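## Task

Every foam block sits above a shelf-edge label carrying a lot number. Any foam block whose lot number shows up on two or more labels in the storeroom must end up on the desk, entirely on it with nothing overhanging its edge. Foam blocks with a unique lot number stay on the shelf they started on. The robot must not fall over or finish leaning.

## Robot and tools

ROBOT. TidyBot++: a wheeled base (0.54 m long, 0.50 m wide, 0.38 m high) carrying one seven-joint arm with a two-finger gripper. The shoulder sits 0.12 m ahead of the base centre, 0.68 m up. Cameras: base_camera (fixed on the base) and wrist_camera (looks along the hand). The arm begins folded, hand pointing down, sticking out up to 0.08 m past the base front. Segments: upper arm 0.42 m, forearm 0.31 m, hand 0.31 m.

FRAMES. Base frame: origin on the floor below the base centre, x forward, y left, z up, metres. hand_pose is reported in it: the midpoint between finger pads, with its z axis pointing out along the fingers and its y axis the closing direction. Odometry frame = base frame at scene start; base_odometry is in it, from wheel counts only (slip looks like travel), heading in rad, left positive, -3.142 to 3.142. base_tilt is in degrees, forward and right positive.

move. One action per call; optional cameras (list of base_camera, wrist_camera, all; omitted = all, [] = none) and blocking (true/omitted waits for rest; false returns in about 0.5 s while motion continues). Action keys:
- base: object with any of translate_m (forward +, -2 to 2 m), strafe_m (left +, -2 to 2 m), rotate_rad (counter-clockwise +, -6.3 to 6.3 rad). These are offsets relative to where the base last measured itself, along its axes at command start.
- joints: absolute angles by name: joint_1_rad (any angle; + is clockwise from above, opposite to heading), joint_2_rad (-2.249 to 2.249, 0 = upper arm vertical, + leans forward), joint_3_rad (any), joint_4_rad (-2.579 to 2.579, elbow, negative bends forward when joint_3 is 3.14), joint_5_rad (any), joint_6_rad (-2.099 to 2.099, wrist), joint_7_rad (any; with hand down, + is counter-clockwise from above, 1.57 puts fingers opening left/right), gripper_pos (0 open to 1 closed; pad gap about 85 x (1 - gripper_pos) mm). Any-angle joints go the short way; turn in steps under half a turn.
- target: one flat list of 7 numbers [x, y, z, qw, qx, qy, qz], an absolute hand pose in the base frame, metres then quaternion. With target, joints may only contain gripper_pos.
- speeds: caps for this action only: translate_m/strafe_m 0.05 to 0.5 m/s, rotate_rad 0.1 to 1.57 rad/s. For a combined translate+strafe give the speed under one key.
Unknown keys make the call invalid; out-of-range values make it refused, and a refusal or an unrequested stop cancels the reply's later move/wait/finished_scene calls in that scene. A move with no action just reports state and images.

wait(seconds 0 to 10, cameras): lets time pass, returns state; wait(0) shows a non-blocking move under the line "earlier move". stop(cameras): brakes everything still moving; braked motions read "stopped". zoom_image(camera, region [x0, y0, x1, y1] pixels, top-left origin, at most 504 by 504): closer look at that camera's latest image, useful for reading lot labels. read_manual(section "licences"): licence text only. finished_scene(scene): ends the current scene (1 or 2) irreversibly; the goal must hold without the robot.

RESULTS. "pictures" lists image order. "move" is "done" or the worst status. base_status, joint_status, hand_status: "done", "moving", "off_target" (rested away from goal, may still push), "contact_stop", "time_out", "stopped", "not_followed", "torque_fault", "limit_stop_at_motor_heat". "joint command not followed" / "pose unreachable" with "cause:" means a check withheld arm targets (e.g. self-collision); gripper still acts. hand_target is where the targets would put the hand; joint_positions, motor_effort (% of max, peak in brackets), Motor temperatures, on_its_own, scene_time also appear. "ARM HIT", MOTOR HOT (60 °C) and OVER-TEMPERATURE FAULT (75 °C) are warnings.

HAND CONTROL. hand "done" means within 10 mm and 2 degrees; usually it ends within about 3 cm. Correct by adding (wanted - hand_pose) to the last target. To hold still, resend hand_target, not hand_pose. Loads make the arm sag; never command a loaded joint to its current reading. Poses low and close in front of the base pointing forward go badly and can strike the base. A hand pointing down reaches at most about 0.94 m high, and only close in. Unreachable targets wander up to 10 s then "time_out". Gripper at 1 "done" means empty; "off_target" means something is held. Closed fingertips extend about 20 mm beyond the hand point.

AVOID. Dropping or releasing moving objects, slamming, hard hits, pressing hard into furniture, overloading the gripper (twisting, tugging, squeezing an object still resting on something). Don't drive or turn with the arm snagged above about 0.6 m, or reach far out/swing sideways while stretched: the robot can tip; retract or back off to right it. Blocked joints and blocked bases keep pushing until given new targets. Avoid long stretched holds (heat). Torque limits: 104.5 N m joints 1-4, 51.3 N m joints 5-7. Expect occasional external tugs on held items. Scene 1 is practice and may be skipped with finished_scene.

Each tool is called after "Call:" as a command line: name --argument value for each argument, lists and objects as JSON in quotes; but a table of rows of numbers goes row by row, as --pt "numbers of a row", without its own name.

## Session

Call:
move --joints '{"joint_6_rad": 0.35, "joint_4_rad": -2.4}' --cameras '["all"]'

Scene clock: 1.87 s.
Motor temperatures (°C): [38 35 30 37 40 37 42]
move: done
base_odometry: x=+0.000 y=+0.000 heading=+0.000
base_tilt: forward=-0.3 right=+0.6
base_status: not commanded
joint_positions: joint_1_rad=-0.038 joint_2_rad=-0.374 joint_3_rad=+3.113 joint_4_rad=-2.404 joint_5_rad=-0.004 joint_6_rad=+0.294 joint_7_rad=+1.592 gripper_pos=+0.000
joint_status: all done
motor_effort: joint_1_rad=+0(1) joint_2_rad=-6(7) joint_3_rad=+1(1) joint_4_rad=+20(22) joint_5_rad=+1(1) joint_6_rad=+8(9) joint_7_rad=+0(1)
hand_pose: x=+0.5528 y=+0.0314 z=+0.8831 quat_wxyz=(-0.011, +0.762, +0.034, +0.646) (m; base frame)
hand_target: x=+0.5558 y=+0.0317 z=+0.9023 quat_wxyz=(-0.012, +0.743, +0.033, +0.669) (m; base frame)
hand_status: not commanded
pictures: base_camera, wrist_camera
Images, in order (width x height): base_camera 644x364, wrist_camera 644x476.

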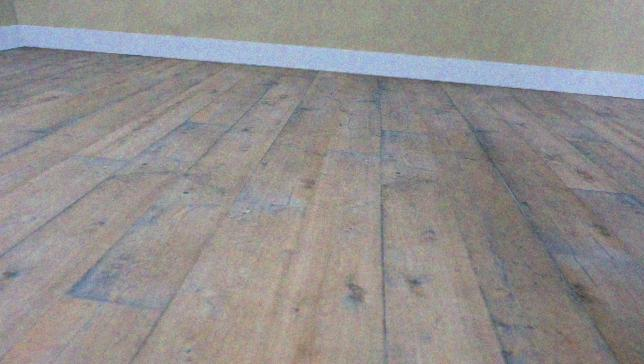

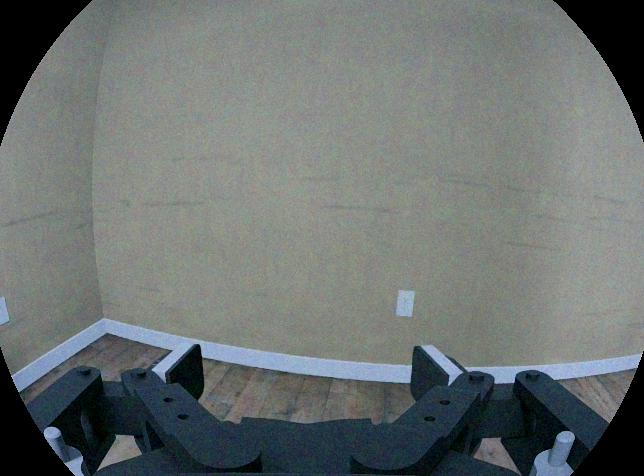

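Call:
move --base '{"rotate_rad": 0.8}' --joints '{"joint_1_rad": -0.8}' --cameras '["wrist_camera"]'

Call:
move --base '{"rotate_rad": 0.8}' --joints '{"joint_1_rad": -1.55}' --cameras '["wrist_camera"]'

Call:
move --base '{"rotate_rad": 0.8}' --joints '{"joint_1_rad": -2.3}' --cameras '["wrist_camera"]'

Scene clock: 4.27 s.
Motor temperatures (°C): [38 35 30 37 40 37 42]
move: done
base_odometry: x=+0.000 y=+0.000 heading=+0.799
base_tilt: forward=-0.3 right=+0.6
base_status: done
joint_positions: joint_1_rad=-0.781 joint_2_rad=-0.374 joint_3_rad=+3.113 joint_4_rad=-2.404 joint_5_rad=-0.004 joint_6_rad=+0.295 joint_7_rad=+1.592 gripper_pos=+0.000
joint_status: all done
motor_effort: joint_1_rad=+0(3) joint_2_rad=-7(8) joint_3_rad=+1(2) joint_4_rad=+20(21) joint_5_rad=+1(1) joint_6_rad=+9(9) joint_7_rad=+0(1)
hand_pose: x=+0.4174 y=+0.3165 z=+0.8834 quat_wxyz=(-0.245, +0.697, +0.308, +0.599) (m; base frame)
hand_target: x=+0.4132 y=+0.3244 z=+0.9023 quat_wxyz=(-0.259, +0.677, +0.307, +0.616) (m; base frame)
hand_status: not commanded
pictures: wrist_camera
Images, in order (width x height): wrist_camera 644x476.

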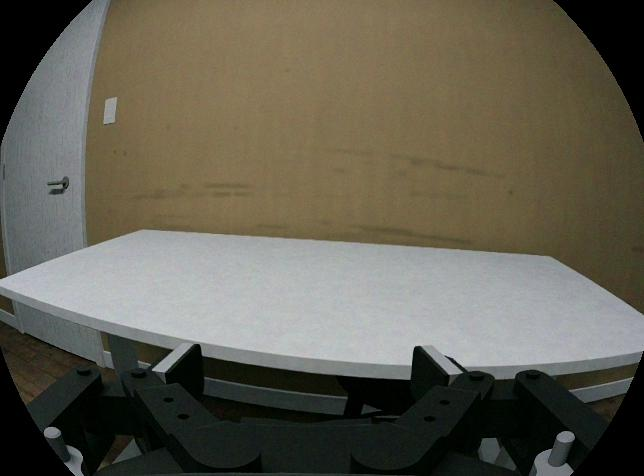

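Scene clock: 6.27 s.
Motor temperatures (°C): [38 35 30 37 40 37 42]
move: done
base_odometry: x=+0.000 y=+0.000 heading=+1.599
base_tilt: forward=-0.3 right=+0.6
base_status: done
joint_positions: joint_1_rad=-1.531 joint_2_rad=-0.374 joint_3_rad=+3.113 joint_4_rad=-2.404 joint_5_rad=-0.004 joint_6_rad=+0.296 joint_7_rad=+1.592 gripper_pos=+0.000
joint_status: all done
motor_effort: joint_1_rad=+0(3) joint_2_rad=-7(8) joint_3_rad=+1(2) joint_4_rad=+21(21) joint_5_rad=+1(1) joint_6_rad=+8(9) joint_7_rad=+0(1)
hand_pose: x=+0.1217 y=+0.4350 z=+0.8835 quat_wxyz=(-0.447, +0.536, +0.542, +0.467) (m; base frame)
hand_target: x=+0.1131 y=+0.4379 z=+0.9023 quat_wxyz=(-0.467, +0.517, +0.534, +0.479) (m; base frame)
hand_status: not commanded
pictures: wrist_camera
Images, in order (width x height): wrist_camera 644x476.

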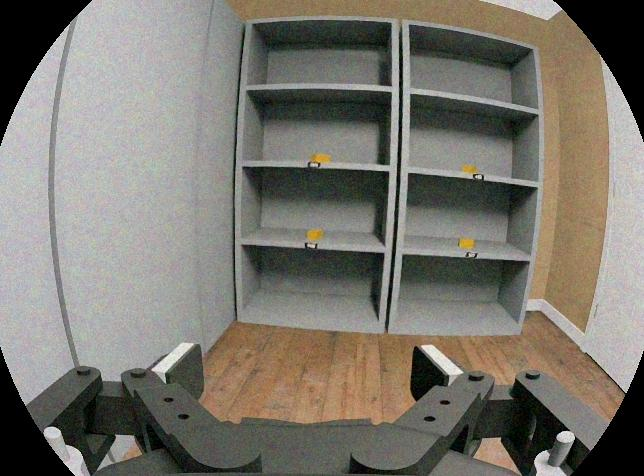

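Scene clock: 8.27 s.
Motor temperatures (°C): [38 35 30 37 40 37 42]
move: done
base_odometry: x=+0.000 y=+0.000 heading=+2.398
base_tilt: forward=-0.4 right=+0.6
base_status: done
joint_positions: joint_1_rad=-2.281 joint_2_rad=-0.374 joint_3_rad=+3.113 joint_4_rad=-2.404 joint_5_rad=-0.004 joint_6_rad=+0.296 joint_7_rad=+1.592 gripper_pos=+0.000
joint_status: all done
motor_effort: joint_1_rad=+0(3) joint_2_rad=-7(8) joint_3_rad=+1(2) joint_4_rad=+21(21) joint_5_rad=+1(1) joint_6_rad=+9(10) joint_7_rad=+0(1)
hand_pose: x=-0.1756 y=+0.3201 z=+0.8836 quat_wxyz=(-0.588, +0.300, +0.701, +0.271) (m; base frame)
hand_target: x=-0.1838 y=+0.3164 z=+0.9023 quat_wxyz=(-0.610, +0.286, +0.686, +0.274) (m; base frame)
hand_status: not commanded
pictures: wrist_camera
Images, in order (width x height): wrist_camera 644x476.

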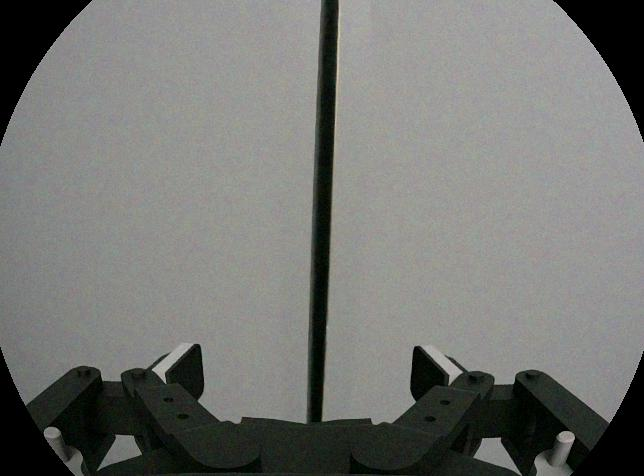

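Call:
move --base '{"translate_m": 1.49, "strafe_m": 0.68, "rotate_rad": 0.743}' --joints '{"joint_1_rad": 0.5, "joint_2_rad": -0.306, "joint_3_rad": 3.1416, "joint_4_rad": -2.4, "joint_5_rad": 0.0, "joint_6_rad": 0.12, "joint_7_rad": 1.5708}' --cameras '["all"]'

Scene clock: 15.60 s.
Motor temperatures (°C): [38 35 30 37 40 37 42]
move: done
base_odometry: x=-1.557 y=+0.508 heading=-3.141
base_tilt: forward=-0.3 right=+0.6
base_status: done
joint_positions: joint_1_rad=+0.481 joint_2_rad=-0.318 joint_3_rad=+3.127 joint_4_rad=-2.404 joint_5_rad=-0.004 joint_6_rad=+0.168 joint_7_rad=+1.592 gripper_pos=+0.000
joint_status: all done
motor_effort: joint_1_rad=-1(2) joint_2_rad=-8(10) joint_3_rad=+1(3) joint_4_rad=+20(22) joint_5_rad=+1(2) joint_6_rad=+8(10) joint_7_rad=+0(1)
hand_pose: x=+0.5078 y=-0.1942 z=+0.8209 quat_wxyz=(+0.140, +0.798, -0.182, +0.557) (m; base frame)
hand_target: x=+0.4987 y=-0.2059 z=+0.8038 quat_wxyz=(+0.136, +0.808, -0.206, +0.534) (m; base frame)
hand_status: not commanded
pictures: base_camera, wrist_camera
Images, in order (width x height): base_camera 644x364, wrist_camera 644x476.

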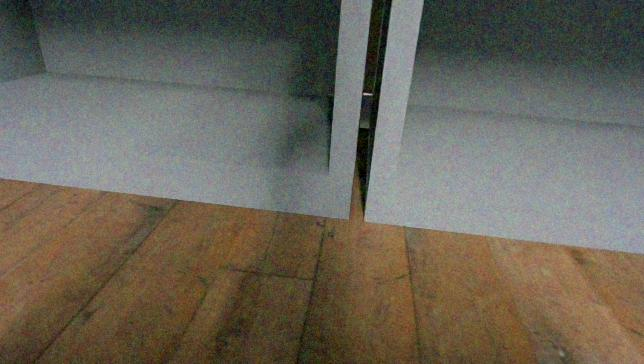

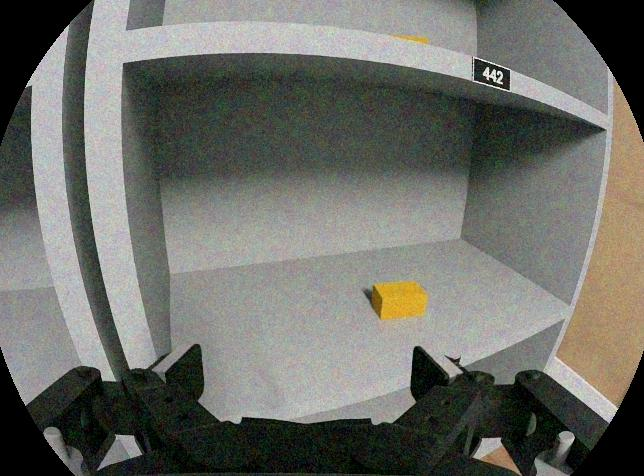

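Call:
move --joints '{"joint_1_rad": 0.78}' --cameras '["wrist_camera"]'

Call:
zoom_image --camera "wrist_camera" --region '[240, 240, 440, 430]'

Call:
move --joints '{"joint_1_rad": -0.75}' --cameras '["wrist_camera"]'

Call:
zoom_image --camera "wrist_camera" --region '[200, 240, 420, 430]'

Call:
zoom_image --camera "wrist_camera" --region '[120, 20, 420, 130]'

Scene clock: 17.37 s.
Motor temperatures (°C): [38 35 30 37 40 37 42]
move: done
base_odometry: x=-1.557 y=+0.508 heading=-3.141
base_tilt: forward=-0.3 right=+0.6
base_status: not commanded
joint_positions: joint_1_rad=+0.762 joint_2_rad=-0.318 joint_3_rad=+3.130 joint_4_rad=-2.404 joint_5_rad=-0.004 joint_6_rad=+0.168 joint_7_rad=+1.592 gripper_pos=+0.000
joint_status: all done
motor_effort: joint_1_rad=+0(2) joint_2_rad=-8(9) joint_3_rad=+1(1) joint_4_rad=+20(21) joint_5_rad=+1(1) joint_6_rad=+8(9) joint_7_rad=+0(1)
hand_pose: x=+0.4379 y=-0.2953 z=+0.8209 quat_wxyz=(+0.217, +0.764, -0.293, +0.532) (m; base frame)
hand_target: x=+0.4270 y=-0.3028 z=+0.8038 quat_wxyz=(+0.210, +0.772, -0.317, +0.510) (m; base frame)
hand_status: not commanded
pictures: wrist_camera
Images, in order (width x height): wrist_camera 644x476.

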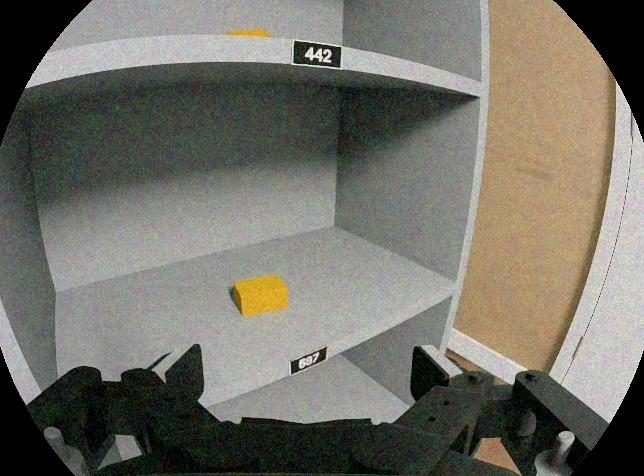

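Scaled by 2.520.

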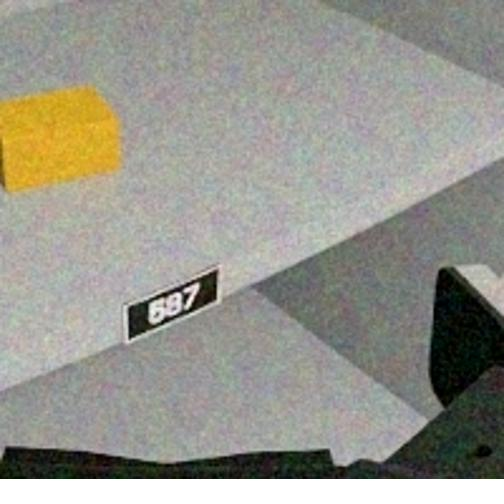

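Scene clock: 20.13 s.
Motor temperatures (°C): [38 35 30 37 40 37 42]
move: done
base_odometry: x=-1.557 y=+0.508 heading=-3.141
base_tilt: forward=-0.3 right=+0.6
base_status: not commanded
joint_positions: joint_1_rad=-0.732 joint_2_rad=-0.318 joint_3_rad=+3.130 joint_4_rad=-2.404 joint_5_rad=-0.004 joint_6_rad=+0.168 joint_7_rad=+1.592 gripper_pos=+0.000
joint_status: all done
motor_effort: joint_1_rad=+0(2) joint_2_rad=-8(9) joint_3_rad=+1(1) joint_4_rad=+20(21) joint_5_rad=+1(1) joint_6_rad=+8(9) joint_7_rad=+0(1)
hand_pose: x=+0.4381 y=+0.2950 z=+0.8209 quat_wxyz=(-0.202, +0.760, +0.304, +0.538) (m; base frame)
hand_target: x=+0.4341 y=+0.2954 z=+0.8038 quat_wxyz=(-0.202, +0.776, +0.306, +0.513) (m; base frame)
hand_status: not commanded
pictures: wrist_camera
Images, in order (width x height): wrist_camera 644x476.

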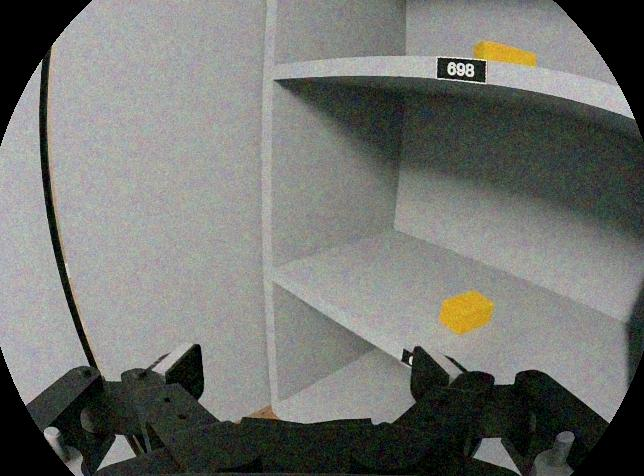

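Scaled by 2.291.

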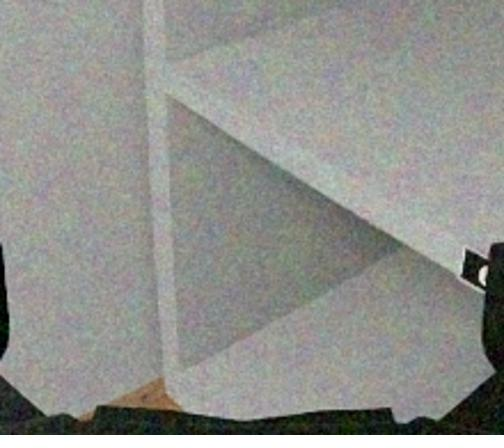

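Scaled by 1.680.

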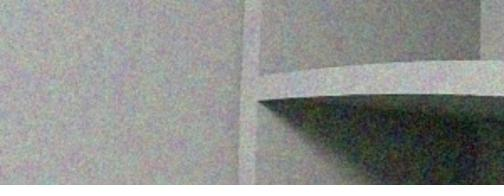

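Call:
move --joints '{"joint_1_rad": -0.45}' --cameras '["wrist_camera"]'

Call:
zoom_image --camera "wrist_camera" --region '[240, 330, 400, 420]'

Call:
move --joints '{"joint_1_rad": 0.8, "joint_2_rad": -0.1}' --cameras '["wrist_camera"]'

Call:
zoom_image --camera "wrist_camera" --region '[250, 290, 350, 390]'

Scene clock: 22.53 s.
Motor temperatures (°C): [38 35 30 37 40 37 42]
move: done
base_odometry: x=-1.557 y=+0.508 heading=-3.141
base_tilt: forward=-0.3 right=+0.6
base_status: not commanded
joint_positions: joint_1_rad=-0.468 joint_2_rad=-0.318 joint_3_rad=+3.131 joint_4_rad=-2.404 joint_5_rad=-0.004 joint_6_rad=+0.168 joint_7_rad=+1.592 gripper_pos=+0.000
joint_status: all done
motor_effort: joint_1_rad=-1(2) joint_2_rad=-8(9) joint_3_rad=+1(1) joint_4_rad=+20(21) joint_5_rad=+1(1) joint_6_rad=+8(9) joint_7_rad=+0(1)
hand_pose: x=+0.5043 y=+0.2012 z=+0.8209 quat_wxyz=(-0.130, +0.794, +0.201, +0.560) (m; base frame)
hand_target: x=+0.5073 y=+0.1891 z=+0.8038 quat_wxyz=(-0.123, +0.813, +0.186, +0.537) (m; base frame)
hand_status: not commanded
pictures: wrist_camera
Images, in order (width x height): wrist_camera 644x476.

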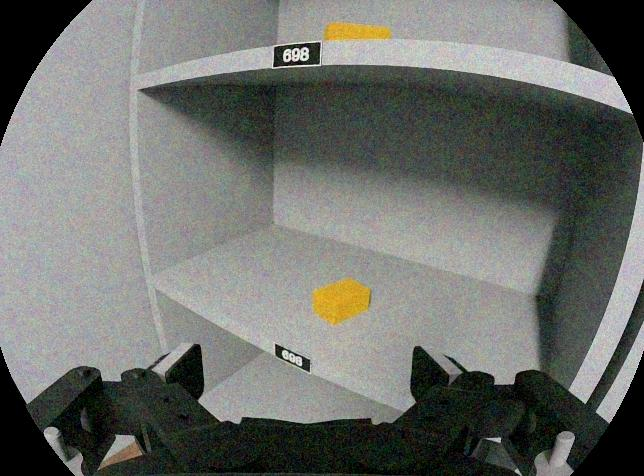

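Scaled by 3.150.

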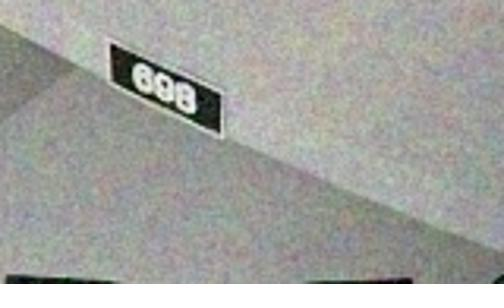

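Scene clock: 25.07 s.
Motor temperatures (°C): [38 35 30 37 40 37 42]
move: done
base_odometry: x=-1.557 y=+0.508 heading=-3.141
base_tilt: forward=-0.3 right=+0.6
base_status: not commanded
joint_positions: joint_1_rad=+0.782 joint_2_rad=-0.123 joint_3_rad=+3.132 joint_4_rad=-2.404 joint_5_rad=-0.004 joint_6_rad=+0.167 joint_7_rad=+1.592 gripper_pos=+0.000
joint_status: all done
motor_effort: joint_1_rad=-1(2) joint_2_rad=-13(13) joint_3_rad=+0(1) joint_4_rad=+17(21) joint_5_rad=+1(1) joint_6_rad=+8(9) joint_7_rad=+0(1)
hand_pose: x=+0.4445 y=-0.3155 z=+0.7339 quat_wxyz=(+0.190, +0.809, -0.321, +0.454) (m; base frame)
hand_target: x=+0.4319 y=-0.3202 z=+0.7129 quat_wxyz=(+0.180, +0.817, -0.345, +0.426) (m; base frame)
hand_status: not commanded
pictures: wrist_camera
Images, in order (width x height): wrist_camera 644x476.

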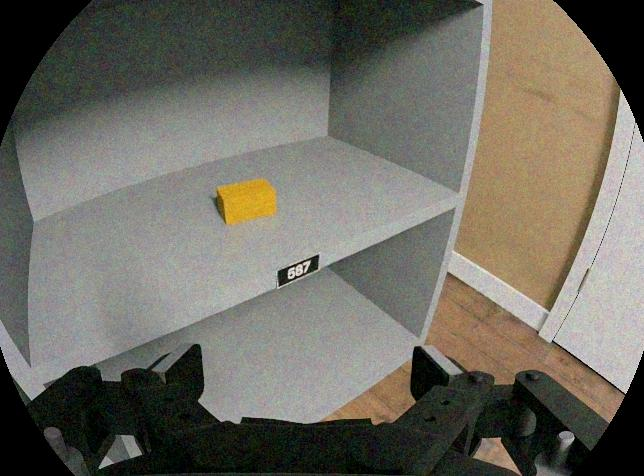

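Scaled by 5.040.

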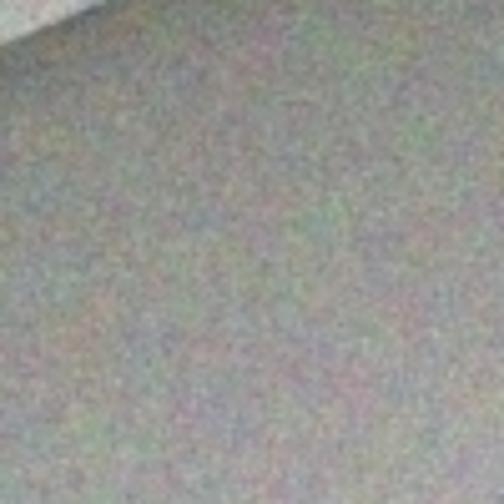

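Call:
zoom_image --camera "wrist_camera" --region '[268, 246, 330, 294]'

Scaled by 8.129.

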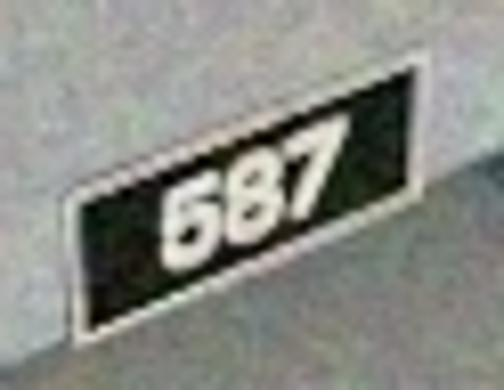

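Call:
move --base '{"strafe_m": 0.568, "translate_m": 0.004, "rotate_rad": -0.175}' --joints '{"joint_1_rad": 0.0, "joint_2_rad": 0.35, "joint_3_rad": 3.1416, "joint_4_rad": -2.06, "joint_5_rad": 0.0, "joint_6_rad": 0.28, "joint_7_rad": 1.5708}' --cameras '["wrist_camera"]'

Call:
move --target '[0.74, 0.073, 0.66, 0.0767, 0.8674, -0.1412, 0.4710]' --cameras '["wrist_camera"]'

Scene clock: 32.30 s.
Motor temperatures (°C): [38 35 30 37 40 37 42]
move: done
base_odometry: x=-1.561 y=-0.060 heading=+2.966
base_tilt: forward=-0.3 right=+0.6
base_status: done
joint_positions: joint_1_rad=+0.008 joint_2_rad=+0.323 joint_3_rad=+3.141 joint_4_rad=-2.078 joint_5_rad=-0.004 joint_6_rad=+0.224 joint_7_rad=+1.592 gripper_pos=+0.000
joint_status: all done
motor_effort: joint_1_rad=+0(3) joint_2_rad=-26(28) joint_3_rad=+0(3) joint_4_rad=+16(19) joint_5_rad=+1(2) joint_6_rad=+8(8) joint_7_rad=+0(1)
hand_pose: x=+0.7206 y=-0.0032 z=+0.6716 quat_wxyz=(+0.006, +0.886, +0.004, +0.464) (m; base frame)
hand_target: x=+0.7372 y=+0.0013 z=+0.6780 quat_wxyz=(+0.000, +0.875, +0.000, +0.485) (m; base frame)
hand_status: not commanded
pictures: wrist_camera
Images, in order (width x height): wrist_camera 644x476.

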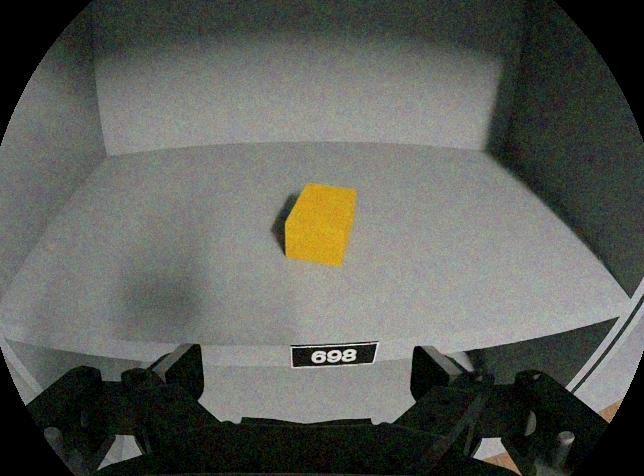

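Scene clock: 34.70 s.
Motor temperatures (°C): [38 35 30 37 40 37 42]
move: off_target
base_odometry: x=-1.561 y=-0.060 heading=+2.966
base_tilt: forward=-0.3 right=+0.6
base_status: not commanded
joint_positions: joint_1_rad=-1.092 joint_2_rad=+0.642 joint_3_rad=+4.217 joint_4_rad=-1.963 joint_5_rad=-0.308 joint_6_rad=+0.064 joint_7_rad=+1.273 gripper_pos=+0.000
joint_status: not commanded
motor_effort: joint_1_rad=+0(1) joint_2_rad=-25(29) joint_3_rad=+11(11) joint_4_rad=+15(16) joint_5_rad=+1(1) joint_6_rad=+7(8) joint_7_rad=+0(1)
hand_pose: x=+0.7431 y=+0.0673 z=+0.6714 quat_wxyz=(+0.091, +0.866, -0.098, +0.482) (m; base frame)
hand_target: x=+0.7400 y=+0.0730 z=+0.6600 quat_wxyz=(+0.077, +0.867, -0.141, +0.471) (m; base frame)
hand_status: off_target (0.013 m and 5.3 deg from the pose sent, 0.080 m and 18.7 deg at the start)
pictures: wrist_camera
Images, in order (width x height): wrist_camera 644x476.

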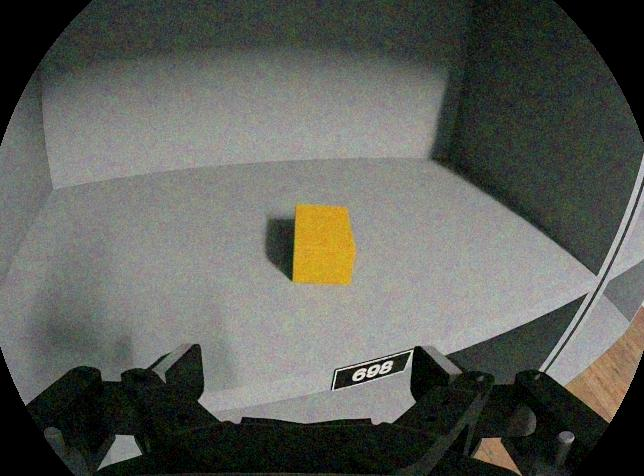

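Call:
zoom_image --camera "wrist_camera" --region '[270, 195, 370, 295]'

Scaled by 5.040.

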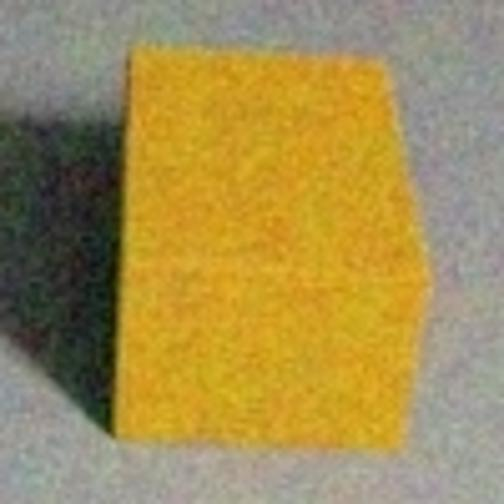

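Call:
move --base '{"translate_m": 0.134, "strafe_m": -0.039}' --speeds '{"translate_m": 0.2}' --target '[0.74, 0.073, 0.59, 0.0767, 0.8674, -0.1412, 0.4710]' --cameras '["wrist_camera"]'

Scene clock: 38.27 s.
Motor temperatures (°C): [38 35 30 37 40 37 42]
move: off_target
base_odometry: x=-1.686 y=+0.002 heading=+2.967
base_tilt: forward=-0.3 right=+0.6
base_status: done
joint_positions: joint_1_rad=-0.945 joint_2_rad=+0.703 joint_3_rad=+3.965 joint_4_rad=-1.976 joint_5_rad=-0.614 joint_6_rad=+0.192 joint_7_rad=+1.449 gripper_pos=+0.000
joint_status: not commanded
motor_effort: joint_1_rad=-1(2) joint_2_rad=-29(30) joint_3_rad=+10(12) joint_4_rad=+13(15) joint_5_rad=+0(1) joint_6_rad=+8(8) joint_7_rad=+0(1)
hand_pose: x=+0.7461 y=+0.0853 z=+0.6018 quat_wxyz=(+0.061, +0.872, -0.132, +0.467) (m; base frame)
hand_target: x=+0.7400 y=+0.0730 z=+0.5900 quat_wxyz=(+0.077, +0.867, -0.141, +0.471) (m; base frame)
hand_status: off_target (0.018 m and 2.2 deg from the pose sent, 0.082 m and 5.3 deg at the start)
pictures: wrist_camera
Images, in order (width x height): wrist_camera 644x476.

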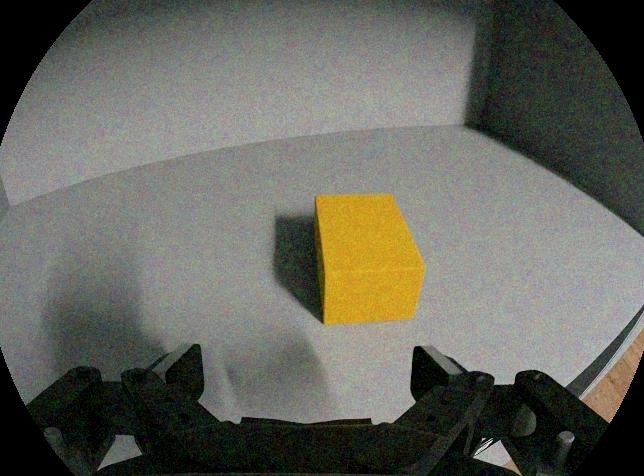

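Call:
move --base '{"strafe_m": -0.0735, "rotate_rad": 0.055}' --speeds '{"strafe_m": 0.2}' --target '[0.74, 0.073, 0.572, 0.0767, 0.8674, -0.1412, 0.4710]' --cameras '["wrist_camera"]'

Scene clock: 40.77 s.
Motor temperatures (°C): [38 35 30 37 40 37 42]
move: off_target
base_odometry: x=-1.674 y=+0.074 heading=+3.022
base_tilt: forward=-0.3 right=+0.6
base_status: done
joint_positions: joint_1_rad=-0.869 joint_2_rad=+0.707 joint_3_rad=+3.846 joint_4_rad=-1.990 joint_5_rad=-0.677 joint_6_rad=+0.269 joint_7_rad=+1.515 gripper_pos=+0.000
joint_status: not commanded
motor_effort: joint_1_rad=+0(4) joint_2_rad=-30(31) joint_3_rad=+9(11) joint_4_rad=+12(13) joint_5_rad=+1(1) joint_6_rad=+7(8) joint_7_rad=+0(1)
hand_pose: x=+0.7450 y=+0.0872 z=+0.5821 quat_wxyz=(+0.056, +0.873, -0.134, +0.465) (m; base frame)
hand_target: x=+0.7400 y=+0.0730 z=+0.5720 quat_wxyz=(+0.077, +0.867, -0.141, +0.471) (m; base frame)
hand_status: off_target (0.018 m and 2.7 deg from the pose sent, 0.033 m and 2.2 deg at the start)
pictures: wrist_camera
Images, in order (width x height): wrist_camera 644x476.

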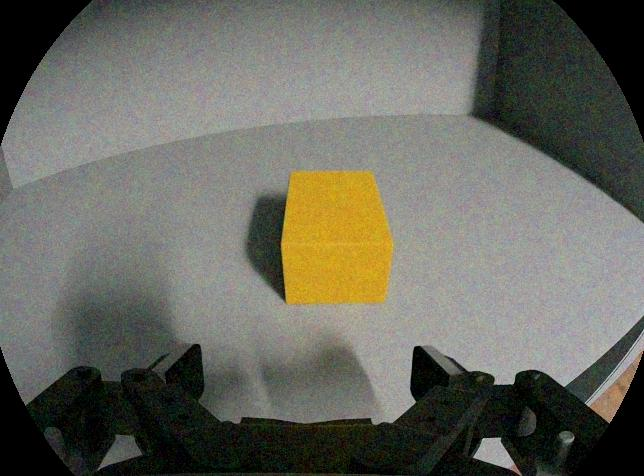

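Call:
move --base '{"translate_m": -0.003, "strafe_m": -0.0175}' --cameras '["wrist_camera"]'

Call:
move --base '{"translate_m": 0.055, "strafe_m": -0.0158}' --speeds '{"translate_m": 0.2}' --cameras '["wrist_camera"]'

Scene clock: 43.77 s.
Motor temperatures (°C): [38 35 30 37 40 37 42]
move: done
base_odometry: x=-1.669 y=+0.091 heading=+3.022
base_tilt: forward=-0.3 right=+0.6
base_status: done
joint_positions: joint_1_rad=-0.864 joint_2_rad=+0.710 joint_3_rad=+3.845 joint_4_rad=-1.993 joint_5_rad=-0.679 joint_6_rad=+0.271 joint_7_rad=+1.516 gripper_pos=+0.000
joint_status: not commanded
motor_effort: joint_1_rad=-1(3) joint_2_rad=-30(31) joint_3_rad=+9(10) joint_4_rad=+11(13) joint_5_rad=+1(1) joint_6_rad=+8(8) joint_7_rad=+0(1)
hand_pose: x=+0.7441 y=+0.0832 z=+0.5797 quat_wxyz=(+0.058, +0.874, -0.136, +0.463) (m; base frame)
hand_target: x=+0.7400 y=+0.0730 z=+0.5720 quat_wxyz=(+0.077, +0.867, -0.141, +0.471) (m; base frame)
hand_status: not commanded
pictures: wrist_camera
Images, in order (width x height): wrist_camera 644x476.

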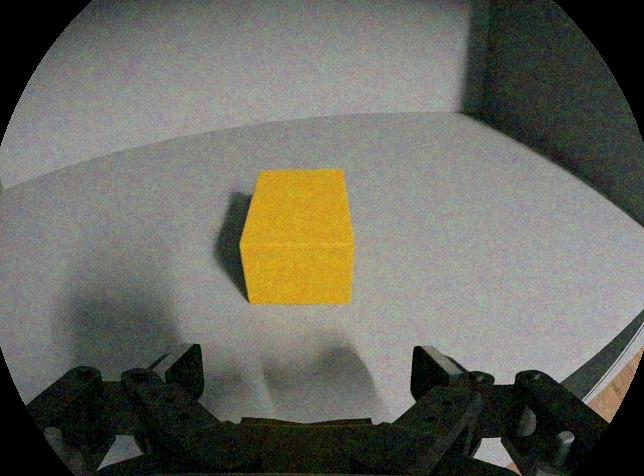

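Scene clock: 44.77 s.
Motor temperatures (°C): [38 35 30 37 40 37 42]
move: done
base_odometry: x=-1.722 y=+0.114 heading=+3.022
base_tilt: forward=-0.3 right=+0.6
base_status: done
joint_positions: joint_1_rad=-0.863 joint_2_rad=+0.711 joint_3_rad=+3.845 joint_4_rad=-1.993 joint_5_rad=-0.679 joint_6_rad=+0.275 joint_7_rad=+1.516 gripper_pos=+0.000
joint_status: not commanded
motor_effort: joint_1_rad=-1(3) joint_2_rad=-31(32) joint_3_rad=+9(10) joint_4_rad=+11(14) joint_5_rad=+1(1) joint_6_rad=+8(8) joint_7_rad=+0(1)
hand_pose: x=+0.7446 y=+0.0820 z=+0.5798 quat_wxyz=(+0.060, +0.873, -0.136, +0.464) (m; base frame)
hand_target: x=+0.7400 y=+0.0730 z=+0.5720 quat_wxyz=(+0.077, +0.867, -0.141, +0.471) (m; base frame)
hand_status: not commanded
pictures: wrist_camera
Images, in order (width x height): wrist_camera 644x476.

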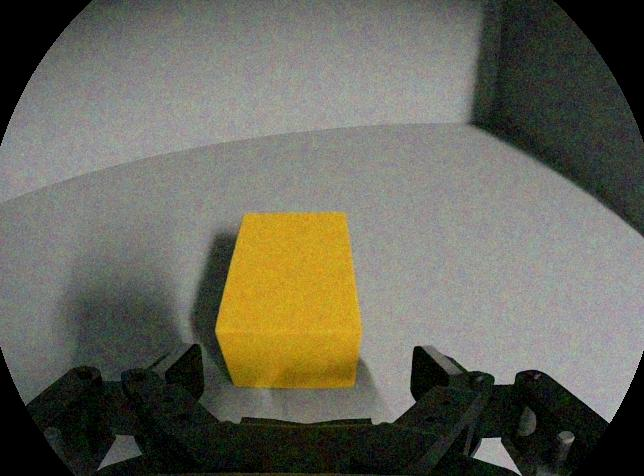

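Call:
move --base '{"translate_m": 0.050, "strafe_m": -0.0085}' --speeds '{"translate_m": 0.2}' --cameras '["wrist_camera"]'

Call:
move --joints '{"gripper_pos": 0.5}' --cameras '["wrist_camera"]'

Scene clock: 46.17 s.
Motor temperatures (°C): [38 35 30 37 40 37 42]
move: done
base_odometry: x=-1.770 y=+0.128 heading=+3.021
base_tilt: forward=-0.3 right=+0.6
base_status: done
joint_positions: joint_1_rad=-0.863 joint_2_rad=+0.712 joint_3_rad=+3.845 joint_4_rad=-1.994 joint_5_rad=-0.679 joint_6_rad=+0.276 joint_7_rad=+1.516 gripper_pos=+0.000
joint_status: not commanded
motor_effort: joint_1_rad=+0(3) joint_2_rad=-30(31) joint_3_rad=+9(10) joint_4_rad=+11(13) joint_5_rad=+1(1) joint_6_rad=+7(8) joint_7_rad=+0(0)
hand_pose: x=+0.7447 y=+0.0818 z=+0.5798 quat_wxyz=(+0.060, +0.873, -0.136, +0.465) (m; base frame)
hand_target: x=+0.7400 y=+0.0730 z=+0.5720 quat_wxyz=(+0.077, +0.867, -0.141, +0.471) (m; base frame)
hand_status: not commanded
pictures: wrist_camera
Images, in order (width x height): wrist_camera 644x476.

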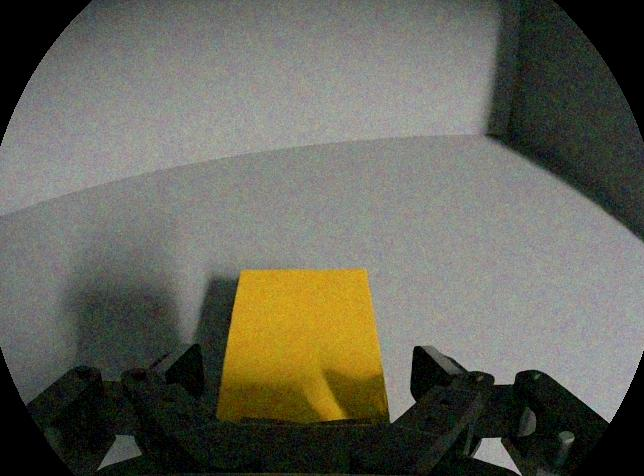

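Scene clock: 47.00 s.
Motor temperatures (°C): [38 35 30 37 40 37 42]
move: off_target
base_odometry: x=-1.770 y=+0.128 heading=+3.021
base_tilt: forward=-0.3 right=+0.6
base_status: not commanded
joint_positions: joint_1_rad=-0.863 joint_2_rad=+0.713 joint_3_rad=+3.845 joint_4_rad=-1.994 joint_5_rad=-0.679 joint_6_rad=+0.280 joint_7_rad=+1.516 gripper_pos=+0.401
joint_status: gripper_pos off_target (ended at +0.401, target +0.500)
motor_effort: joint_1_rad=+0(1) joint_2_rad=-30(31) joint_3_rad=+9(9) joint_4_rad=+11(12) joint_5_rad=+1(1) joint_6_rad=+6(8) joint_7_rad=+0(1)
hand_pose: x=+0.7453 y=+0.0816 z=+0.5807 quat_wxyz=(+0.060, +0.872, -0.136, +0.467) (m; base frame)
hand_target: x=+0.7400 y=+0.0730 z=+0.5720 quat_wxyz=(+0.077, +0.867, -0.141, +0.471) (m; base frame)
hand_status: not commanded
pictures: wrist_camera
Images, in order (width x height): wrist_camera 644x476.

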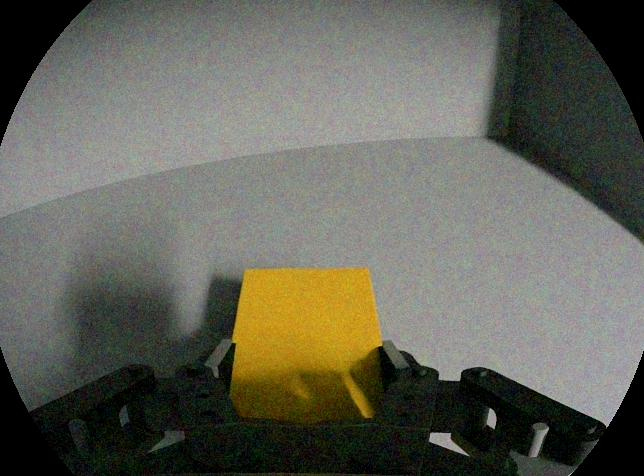

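Call:
move --target '[0.74, 0.073, 0.625, 0.0767, 0.8674, -0.1412, 0.4710]' --joints '{"gripper_pos": 0.58}' --cameras '["wrist_camera"]'

Call:
move --base '{"translate_m": -0.40, "strafe_m": 0.07}' --speeds '{"translate_m": 0.4}' --joints '{"gripper_pos": 0.75}' --cameras '["wrist_camera"]'

Scene clock: 48.63 s.
Motor temperatures (°C): [38 35 30 37 40 37 42]
move: off_target
base_odometry: x=-1.770 y=+0.128 heading=+3.021
base_tilt: forward=-0.3 right=+0.6
base_status: not commanded
joint_positions: joint_1_rad=-1.020 joint_2_rad=+0.709 joint_3_rad=+4.102 joint_4_rad=-1.993 joint_5_rad=-0.602 joint_6_rad=+0.168 joint_7_rad=+1.399 gripper_pos=+0.401
joint_status: gripper_pos off_target (ended at +0.401, target +0.580)
motor_effort: joint_1_rad=-1(1) joint_2_rad=-27(31) joint_3_rad=+11(11) joint_4_rad=+13(13) joint_5_rad=+0(1) joint_6_rad=+8(8) joint_7_rad=+0(1)
hand_pose: x=+0.7427 y=+0.0601 z=+0.6282 quat_wxyz=(+0.081, +0.857, -0.155, +0.484) (m; base frame)
hand_target: x=+0.7400 y=+0.0730 z=+0.6250 quat_wxyz=(+0.077, +0.867, -0.141, +0.471) (m; base frame)
hand_status: off_target (0.014 m and 2.5 deg from the pose sent, 0.045 m and 2.1 deg at the start)
pictures: wrist_camera
Images, in order (width x height): wrist_camera 644x476.

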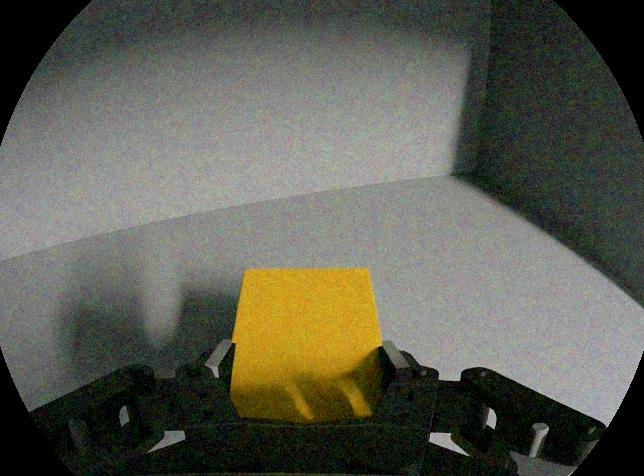

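Scene clock: 50.87 s.
Motor temperatures (°C): [38 36 30 37 40 37 42]
move: off_target
base_odometry: x=-1.381 y=+0.011 heading=+3.022
base_tilt: forward=-0.3 right=+0.6
base_status: done
joint_positions: joint_1_rad=-1.031 joint_2_rad=+0.706 joint_3_rad=+4.106 joint_4_rad=-1.990 joint_5_rad=-0.602 joint_6_rad=+0.161 joint_7_rad=+1.398 gripper_pos=+0.401
joint_status: gripper_pos off_target (ended at +0.401, target +0.750)
motor_effort: joint_1_rad=+0(3) joint_2_rad=-27(29) joint_3_rad=+11(12) joint_4_rad=+13(14) joint_5_rad=+1(1) joint_6_rad=+8(9) joint_7_rad=+0(1)
hand_pose: x=+0.7425 y=+0.0664 z=+0.6303 quat_wxyz=(+0.077, +0.858, -0.153, +0.485) (m; base frame)
hand_target: x=+0.7400 y=+0.0730 z=+0.6250 quat_wxyz=(+0.077, +0.867, -0.141, +0.471) (m; base frame)
hand_status: not commanded
pictures: wrist_camera
Images, in order (width x height): wrist_camera 644x476.

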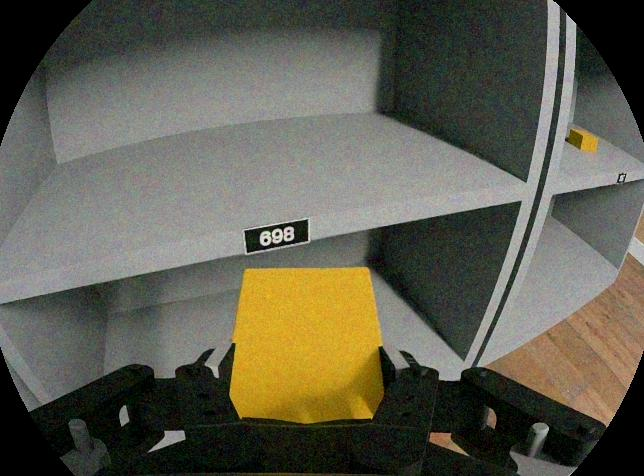

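Call:
move --base '{"translate_m": -1.14, "strafe_m": -0.403, "rotate_rad": -1.451}' --joints '{"joint_1_rad": 0.0, "joint_2_rad": 0.03, "joint_3_rad": 3.1416, "joint_4_rad": -1.70, "joint_5_rad": -0.02, "joint_6_rad": -0.41, "joint_7_rad": 1.5708}' --cameras '["wrist_camera"]'

Scene clock: 57.93 s.
Motor temperatures (°C): [38 36 30 37 40 37 42]
move: done
base_odometry: x=-0.201 y=+0.275 heading=+1.569
base_tilt: forward=-0.3 right=+0.6
base_status: done
joint_positions: joint_1_rad=-0.008 joint_2_rad=+0.032 joint_3_rad=+3.148 joint_4_rad=-1.715 joint_5_rad=-0.088 joint_6_rad=-0.363 joint_7_rad=+1.528 gripper_pos=+0.401
joint_status: all done
motor_effort: joint_1_rad=-1(5) joint_2_rad=-23(33) joint_3_rad=+0(14) joint_4_rad=+22(23) joint_5_rad=+0(2) joint_6_rad=+8(9) joint_7_rad=+0(1)
hand_pose: x=+0.7092 y=+0.0118 z=+0.8879 quat_wxyz=(-0.045, +0.868, -0.046, +0.492) (m; base frame)
hand_target: x=+0.7042 y=+0.0038 z=+0.8848 quat_wxyz=(-0.008, +0.877, -0.006, +0.480) (m; base frame)
hand_status: not commanded
pictures: wrist_camera
Images, in order (width x height): wrist_camera 644x476.

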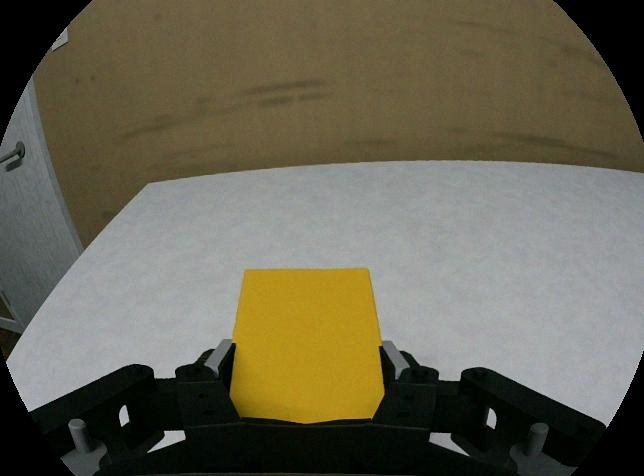

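Call:
move --base '{"translate_m": 0.06}' --target '[0.71, 0.0, 0.79, 0.0, 0.8813, 0.0, 0.4726]' --cameras '["wrist_camera"]'

Call:
move --target '[0.71, 0.0, 0.767, 0.0, 0.8813, 0.0, 0.4726]' --cameras '["wrist_camera"]'

Call:
move --target '[0.71, 0.0, 0.758, 0.0, 0.8813, 0.0, 0.4726]' --cameras '[]'

Scene clock: 59.90 s.
Motor temperatures (°C): [38 36 30 37 40 37 42]
move: off_target
base_odometry: x=-0.201 y=+0.335 heading=+1.569
base_tilt: forward=-0.3 right=+0.6
base_status: done
joint_positions: joint_1_rad=-0.008 joint_2_rad=+0.108 joint_3_rad=+3.148 joint_4_rad=-1.886 joint_5_rad=-0.088 joint_6_rad=-0.191 joint_7_rad=+1.550 gripper_pos=+0.401
joint_status: not commanded
motor_effort: joint_1_rad=+0(2) joint_2_rad=-24(27) joint_3_rad=+0(1) joint_4_rad=+21(23) joint_5_rad=+1(1) joint_6_rad=+8(8) joint_7_rad=+0(1)
hand_pose: x=+0.7057 y=+0.0072 z=+0.7917 quat_wxyz=(-0.032, +0.887, -0.043, +0.459) (m; base frame)
hand_target: x=+0.7100 y=+0.0000 z=+0.7900 quat_wxyz=(+0.000, +0.881, +0.000, +0.473) (m; base frame)
hand_status: off_target (0.009 m and 6.4 deg from the pose sent, 0.099 m and 7.9 deg at the start)
pictures: wrist_camera
Images, in order (width x height): wrist_camera 644x476.

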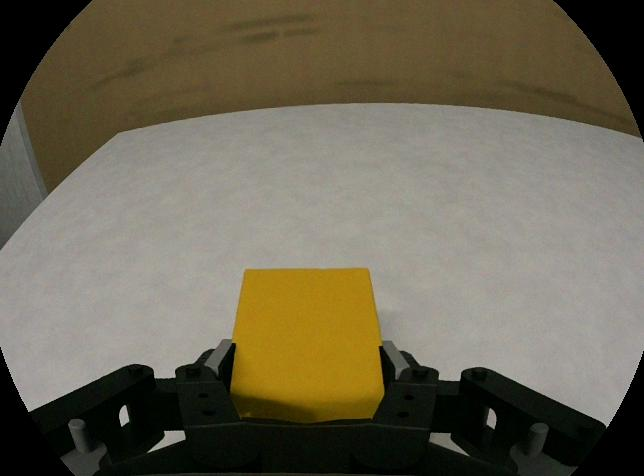

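Scene clock: 60.93 s.
Motor temperatures (°C): [38 36 30 37 40 37 42]
move: off_target
base_odometry: x=-0.201 y=+0.335 heading=+1.569
base_tilt: forward=-0.3 right=+0.6
base_status: not commanded
joint_positions: joint_1_rad=+0.000 joint_2_rad=+0.124 joint_3_rad=+3.140 joint_4_rad=-1.931 joint_5_rad=-0.078 joint_6_rad=-0.109 joint_7_rad=+1.550 gripper_pos=+0.401
joint_status: not commanded
motor_effort: joint_1_rad=-1(1) joint_2_rad=-23(25) joint_3_rad=+0(0) joint_4_rad=+20(22) joint_5_rad=+1(1) joint_6_rad=+7(8) joint_7_rad=+0(1)
hand_pose: x=+0.7075 y=+0.0048 z=+0.7790 quat_wxyz=(-0.027, +0.882, -0.041, +0.469) (m; base frame)
hand_target: x=+0.7100 y=+0.0000 z=+0.7670 quat_wxyz=(+0.000, +0.881, +0.000, +0.473) (m; base frame)
hand_status: off_target (0.013 m and 5.7 deg from the pose sent, 0.026 m and 6.4 deg at the start)
pictures: wrist_camera
Images, in order (width x height): wrist_camera 644x476.

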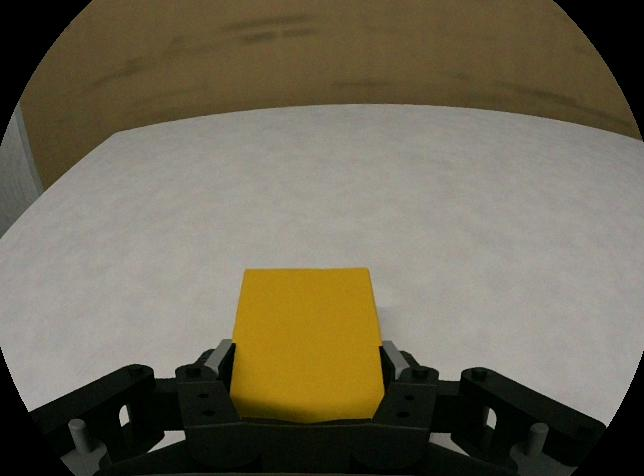

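Scene clock: 61.57 s.
Motor temperatures (°C): [38 36 30 37 40 37 42]
move: off_target
base_odometry: x=-0.201 y=+0.335 heading=+1.569
base_tilt: forward=-0.3 right=+0.6
base_status: not commanded
joint_positions: joint_1_rad=+0.000 joint_2_rad=+0.133 joint_3_rad=+3.139 joint_4_rad=-1.948 joint_5_rad=-0.072 joint_6_rad=-0.076 joint_7_rad=+1.550 gripper_pos=+0.401
joint_status: not commanded
motor_effort: joint_1_rad=-1(1) joint_2_rad=-24(25) joint_3_rad=+0(0) joint_4_rad=+20(21) joint_5_rad=+1(1) joint_6_rad=+8(8) joint_7_rad=+0(1)
hand_pose: x=+0.7084 y=+0.0040 z=+0.7731 quat_wxyz=(-0.025, +0.880, -0.039, +0.472) (m; base frame)
hand_target: x=+0.7100 y=+0.0000 z=+0.7580 quat_wxyz=(+0.000, +0.881, +0.000, +0.473) (m; base frame)
hand_status: off_target (0.016 m and 5.3 deg from the pose sent, 0.022 m and 5.7 deg at the start)
pictures: none
No camera images: "cameras" was empty.

Call:
move --target '[0.71, 0.0, 0.750, 0.0, 0.8813, 0.0, 0.4726]' --cameras '[]'

Call:
move --target '[0.71, 0.0, 0.745, 0.0, 0.8813, 0.0, 0.4726]' --cameras '[]'

Call:
move --joints '{"gripper_pos": 0.32}' --cameras '["wrist_camera"]'

Scene clock: 62.57 s.
Motor temperatures (°C): [38 36 30 37 40 37 42]
move: off_target
base_odometry: x=-0.201 y=+0.335 heading=+1.569
base_tilt: forward=-0.3 right=+0.6
base_status: not commanded
joint_positions: joint_1_rad=+0.001 joint_2_rad=+0.141 joint_3_rad=+3.139 joint_4_rad=-1.963 joint_5_rad=-0.066 joint_6_rad=-0.046 joint_7_rad=+1.550 gripper_pos=+0.401
joint_status: not commanded
motor_effort: joint_1_rad=+0(1) joint_2_rad=-22(25) joint_3_rad=+0(0) joint_4_rad=+19(20) joint_5_rad=+1(1) joint_6_rad=+7(8) joint_7_rad=+0(0)
hand_pose: x=+0.7092 y=+0.0033 z=+0.7681 quat_wxyz=(-0.023, +0.879, -0.037, +0.475) (m; base frame)
hand_target: x=+0.7100 y=+0.0000 z=+0.7500 quat_wxyz=(+0.000, +0.881, +0.000, +0.473) (m; base frame)
hand_status: off_target (0.018 m and 5.0 deg from the pose sent, 0.023 m and 5.3 deg at the start)
pictures: none
No camera images: "cameras" was empty.

Scene clock: 63.07 s.
Motor temperatures (°C): [38 36 30 37 40 37 42]
move: off_target
base_odometry: x=-0.201 y=+0.335 heading=+1.569
base_tilt: forward=-0.3 right=+0.6
base_status: not commanded
joint_positions: joint_1_rad=+0.001 joint_2_rad=+0.142 joint_3_rad=+3.138 joint_4_rad=-1.971 joint_5_rad=-0.064 joint_6_rad=-0.031 joint_7_rad=+1.550 gripper_pos=+0.401
joint_status: not commanded
motor_effort: joint_1_rad=+0(1) joint_2_rad=-19(22) joint_3_rad=+0(1) joint_4_rad=+18(20) joint_5_rad=+1(1) joint_6_rad=+8(8) joint_7_rad=+0(1)
hand_pose: x=+0.7094 y=+0.0034 z=+0.7678 quat_wxyz=(-0.022, +0.877, -0.036, +0.478) (m; base frame)
hand_target: x=+0.7100 y=+0.0000 z=+0.7450 quat_wxyz=(+0.000, +0.881, +0.000, +0.473) (m; base frame)
hand_status: off_target (0.023 m and 4.9 deg from the pose sent, 0.023 m and 5.0 deg at the start)
pictures: none
No camera images: "cameras" was empty.

Scene clock: 63.93 s.
Motor temperatures (°C): [38 36 30 37 40 37 42]
move: done
base_odometry: x=-0.201 y=+0.335 heading=+1.569
base_tilt: forward=-0.3 right=+0.6
base_status: not commanded
joint_positions: joint_1_rad=+0.001 joint_2_rad=+0.148 joint_3_rad=+3.136 joint_4_rad=-1.971 joint_5_rad=-0.063 joint_6_rad=-0.027 joint_7_rad=+1.550 gripper_pos=+0.320
joint_status: all done
motor_effort: joint_1_rad=-1(2) joint_2_rad=-22(24) joint_3_rad=+0(2) joint_4_rad=+18(19) joint_5_rad=+0(1) joint_6_rad=+7(8) joint_7_rad=+0(1)
hand_pose: x=+0.7106 y=+0.0042 z=+0.7647 quat_wxyz=(-0.022, +0.878, -0.035, +0.477) (m; base frame)
hand_target: x=+0.7100 y=+0.0000 z=+0.7450 quat_wxyz=(+0.000, +0.881, +0.000, +0.473) (m; base frame)
hand_status: not commanded
pictures: wrist_camera
Images, in order (width x height): wrist_camera 644x476.

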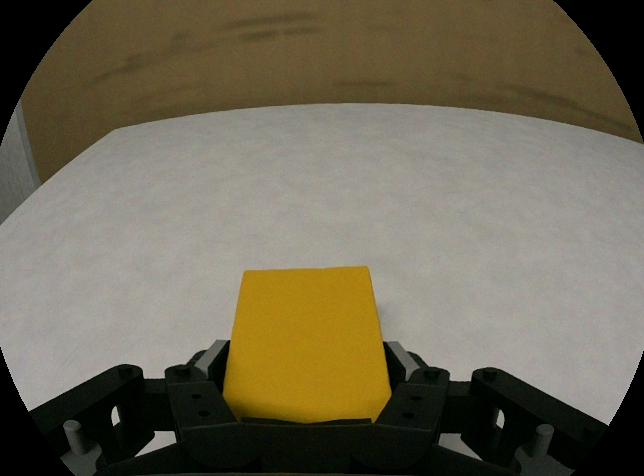

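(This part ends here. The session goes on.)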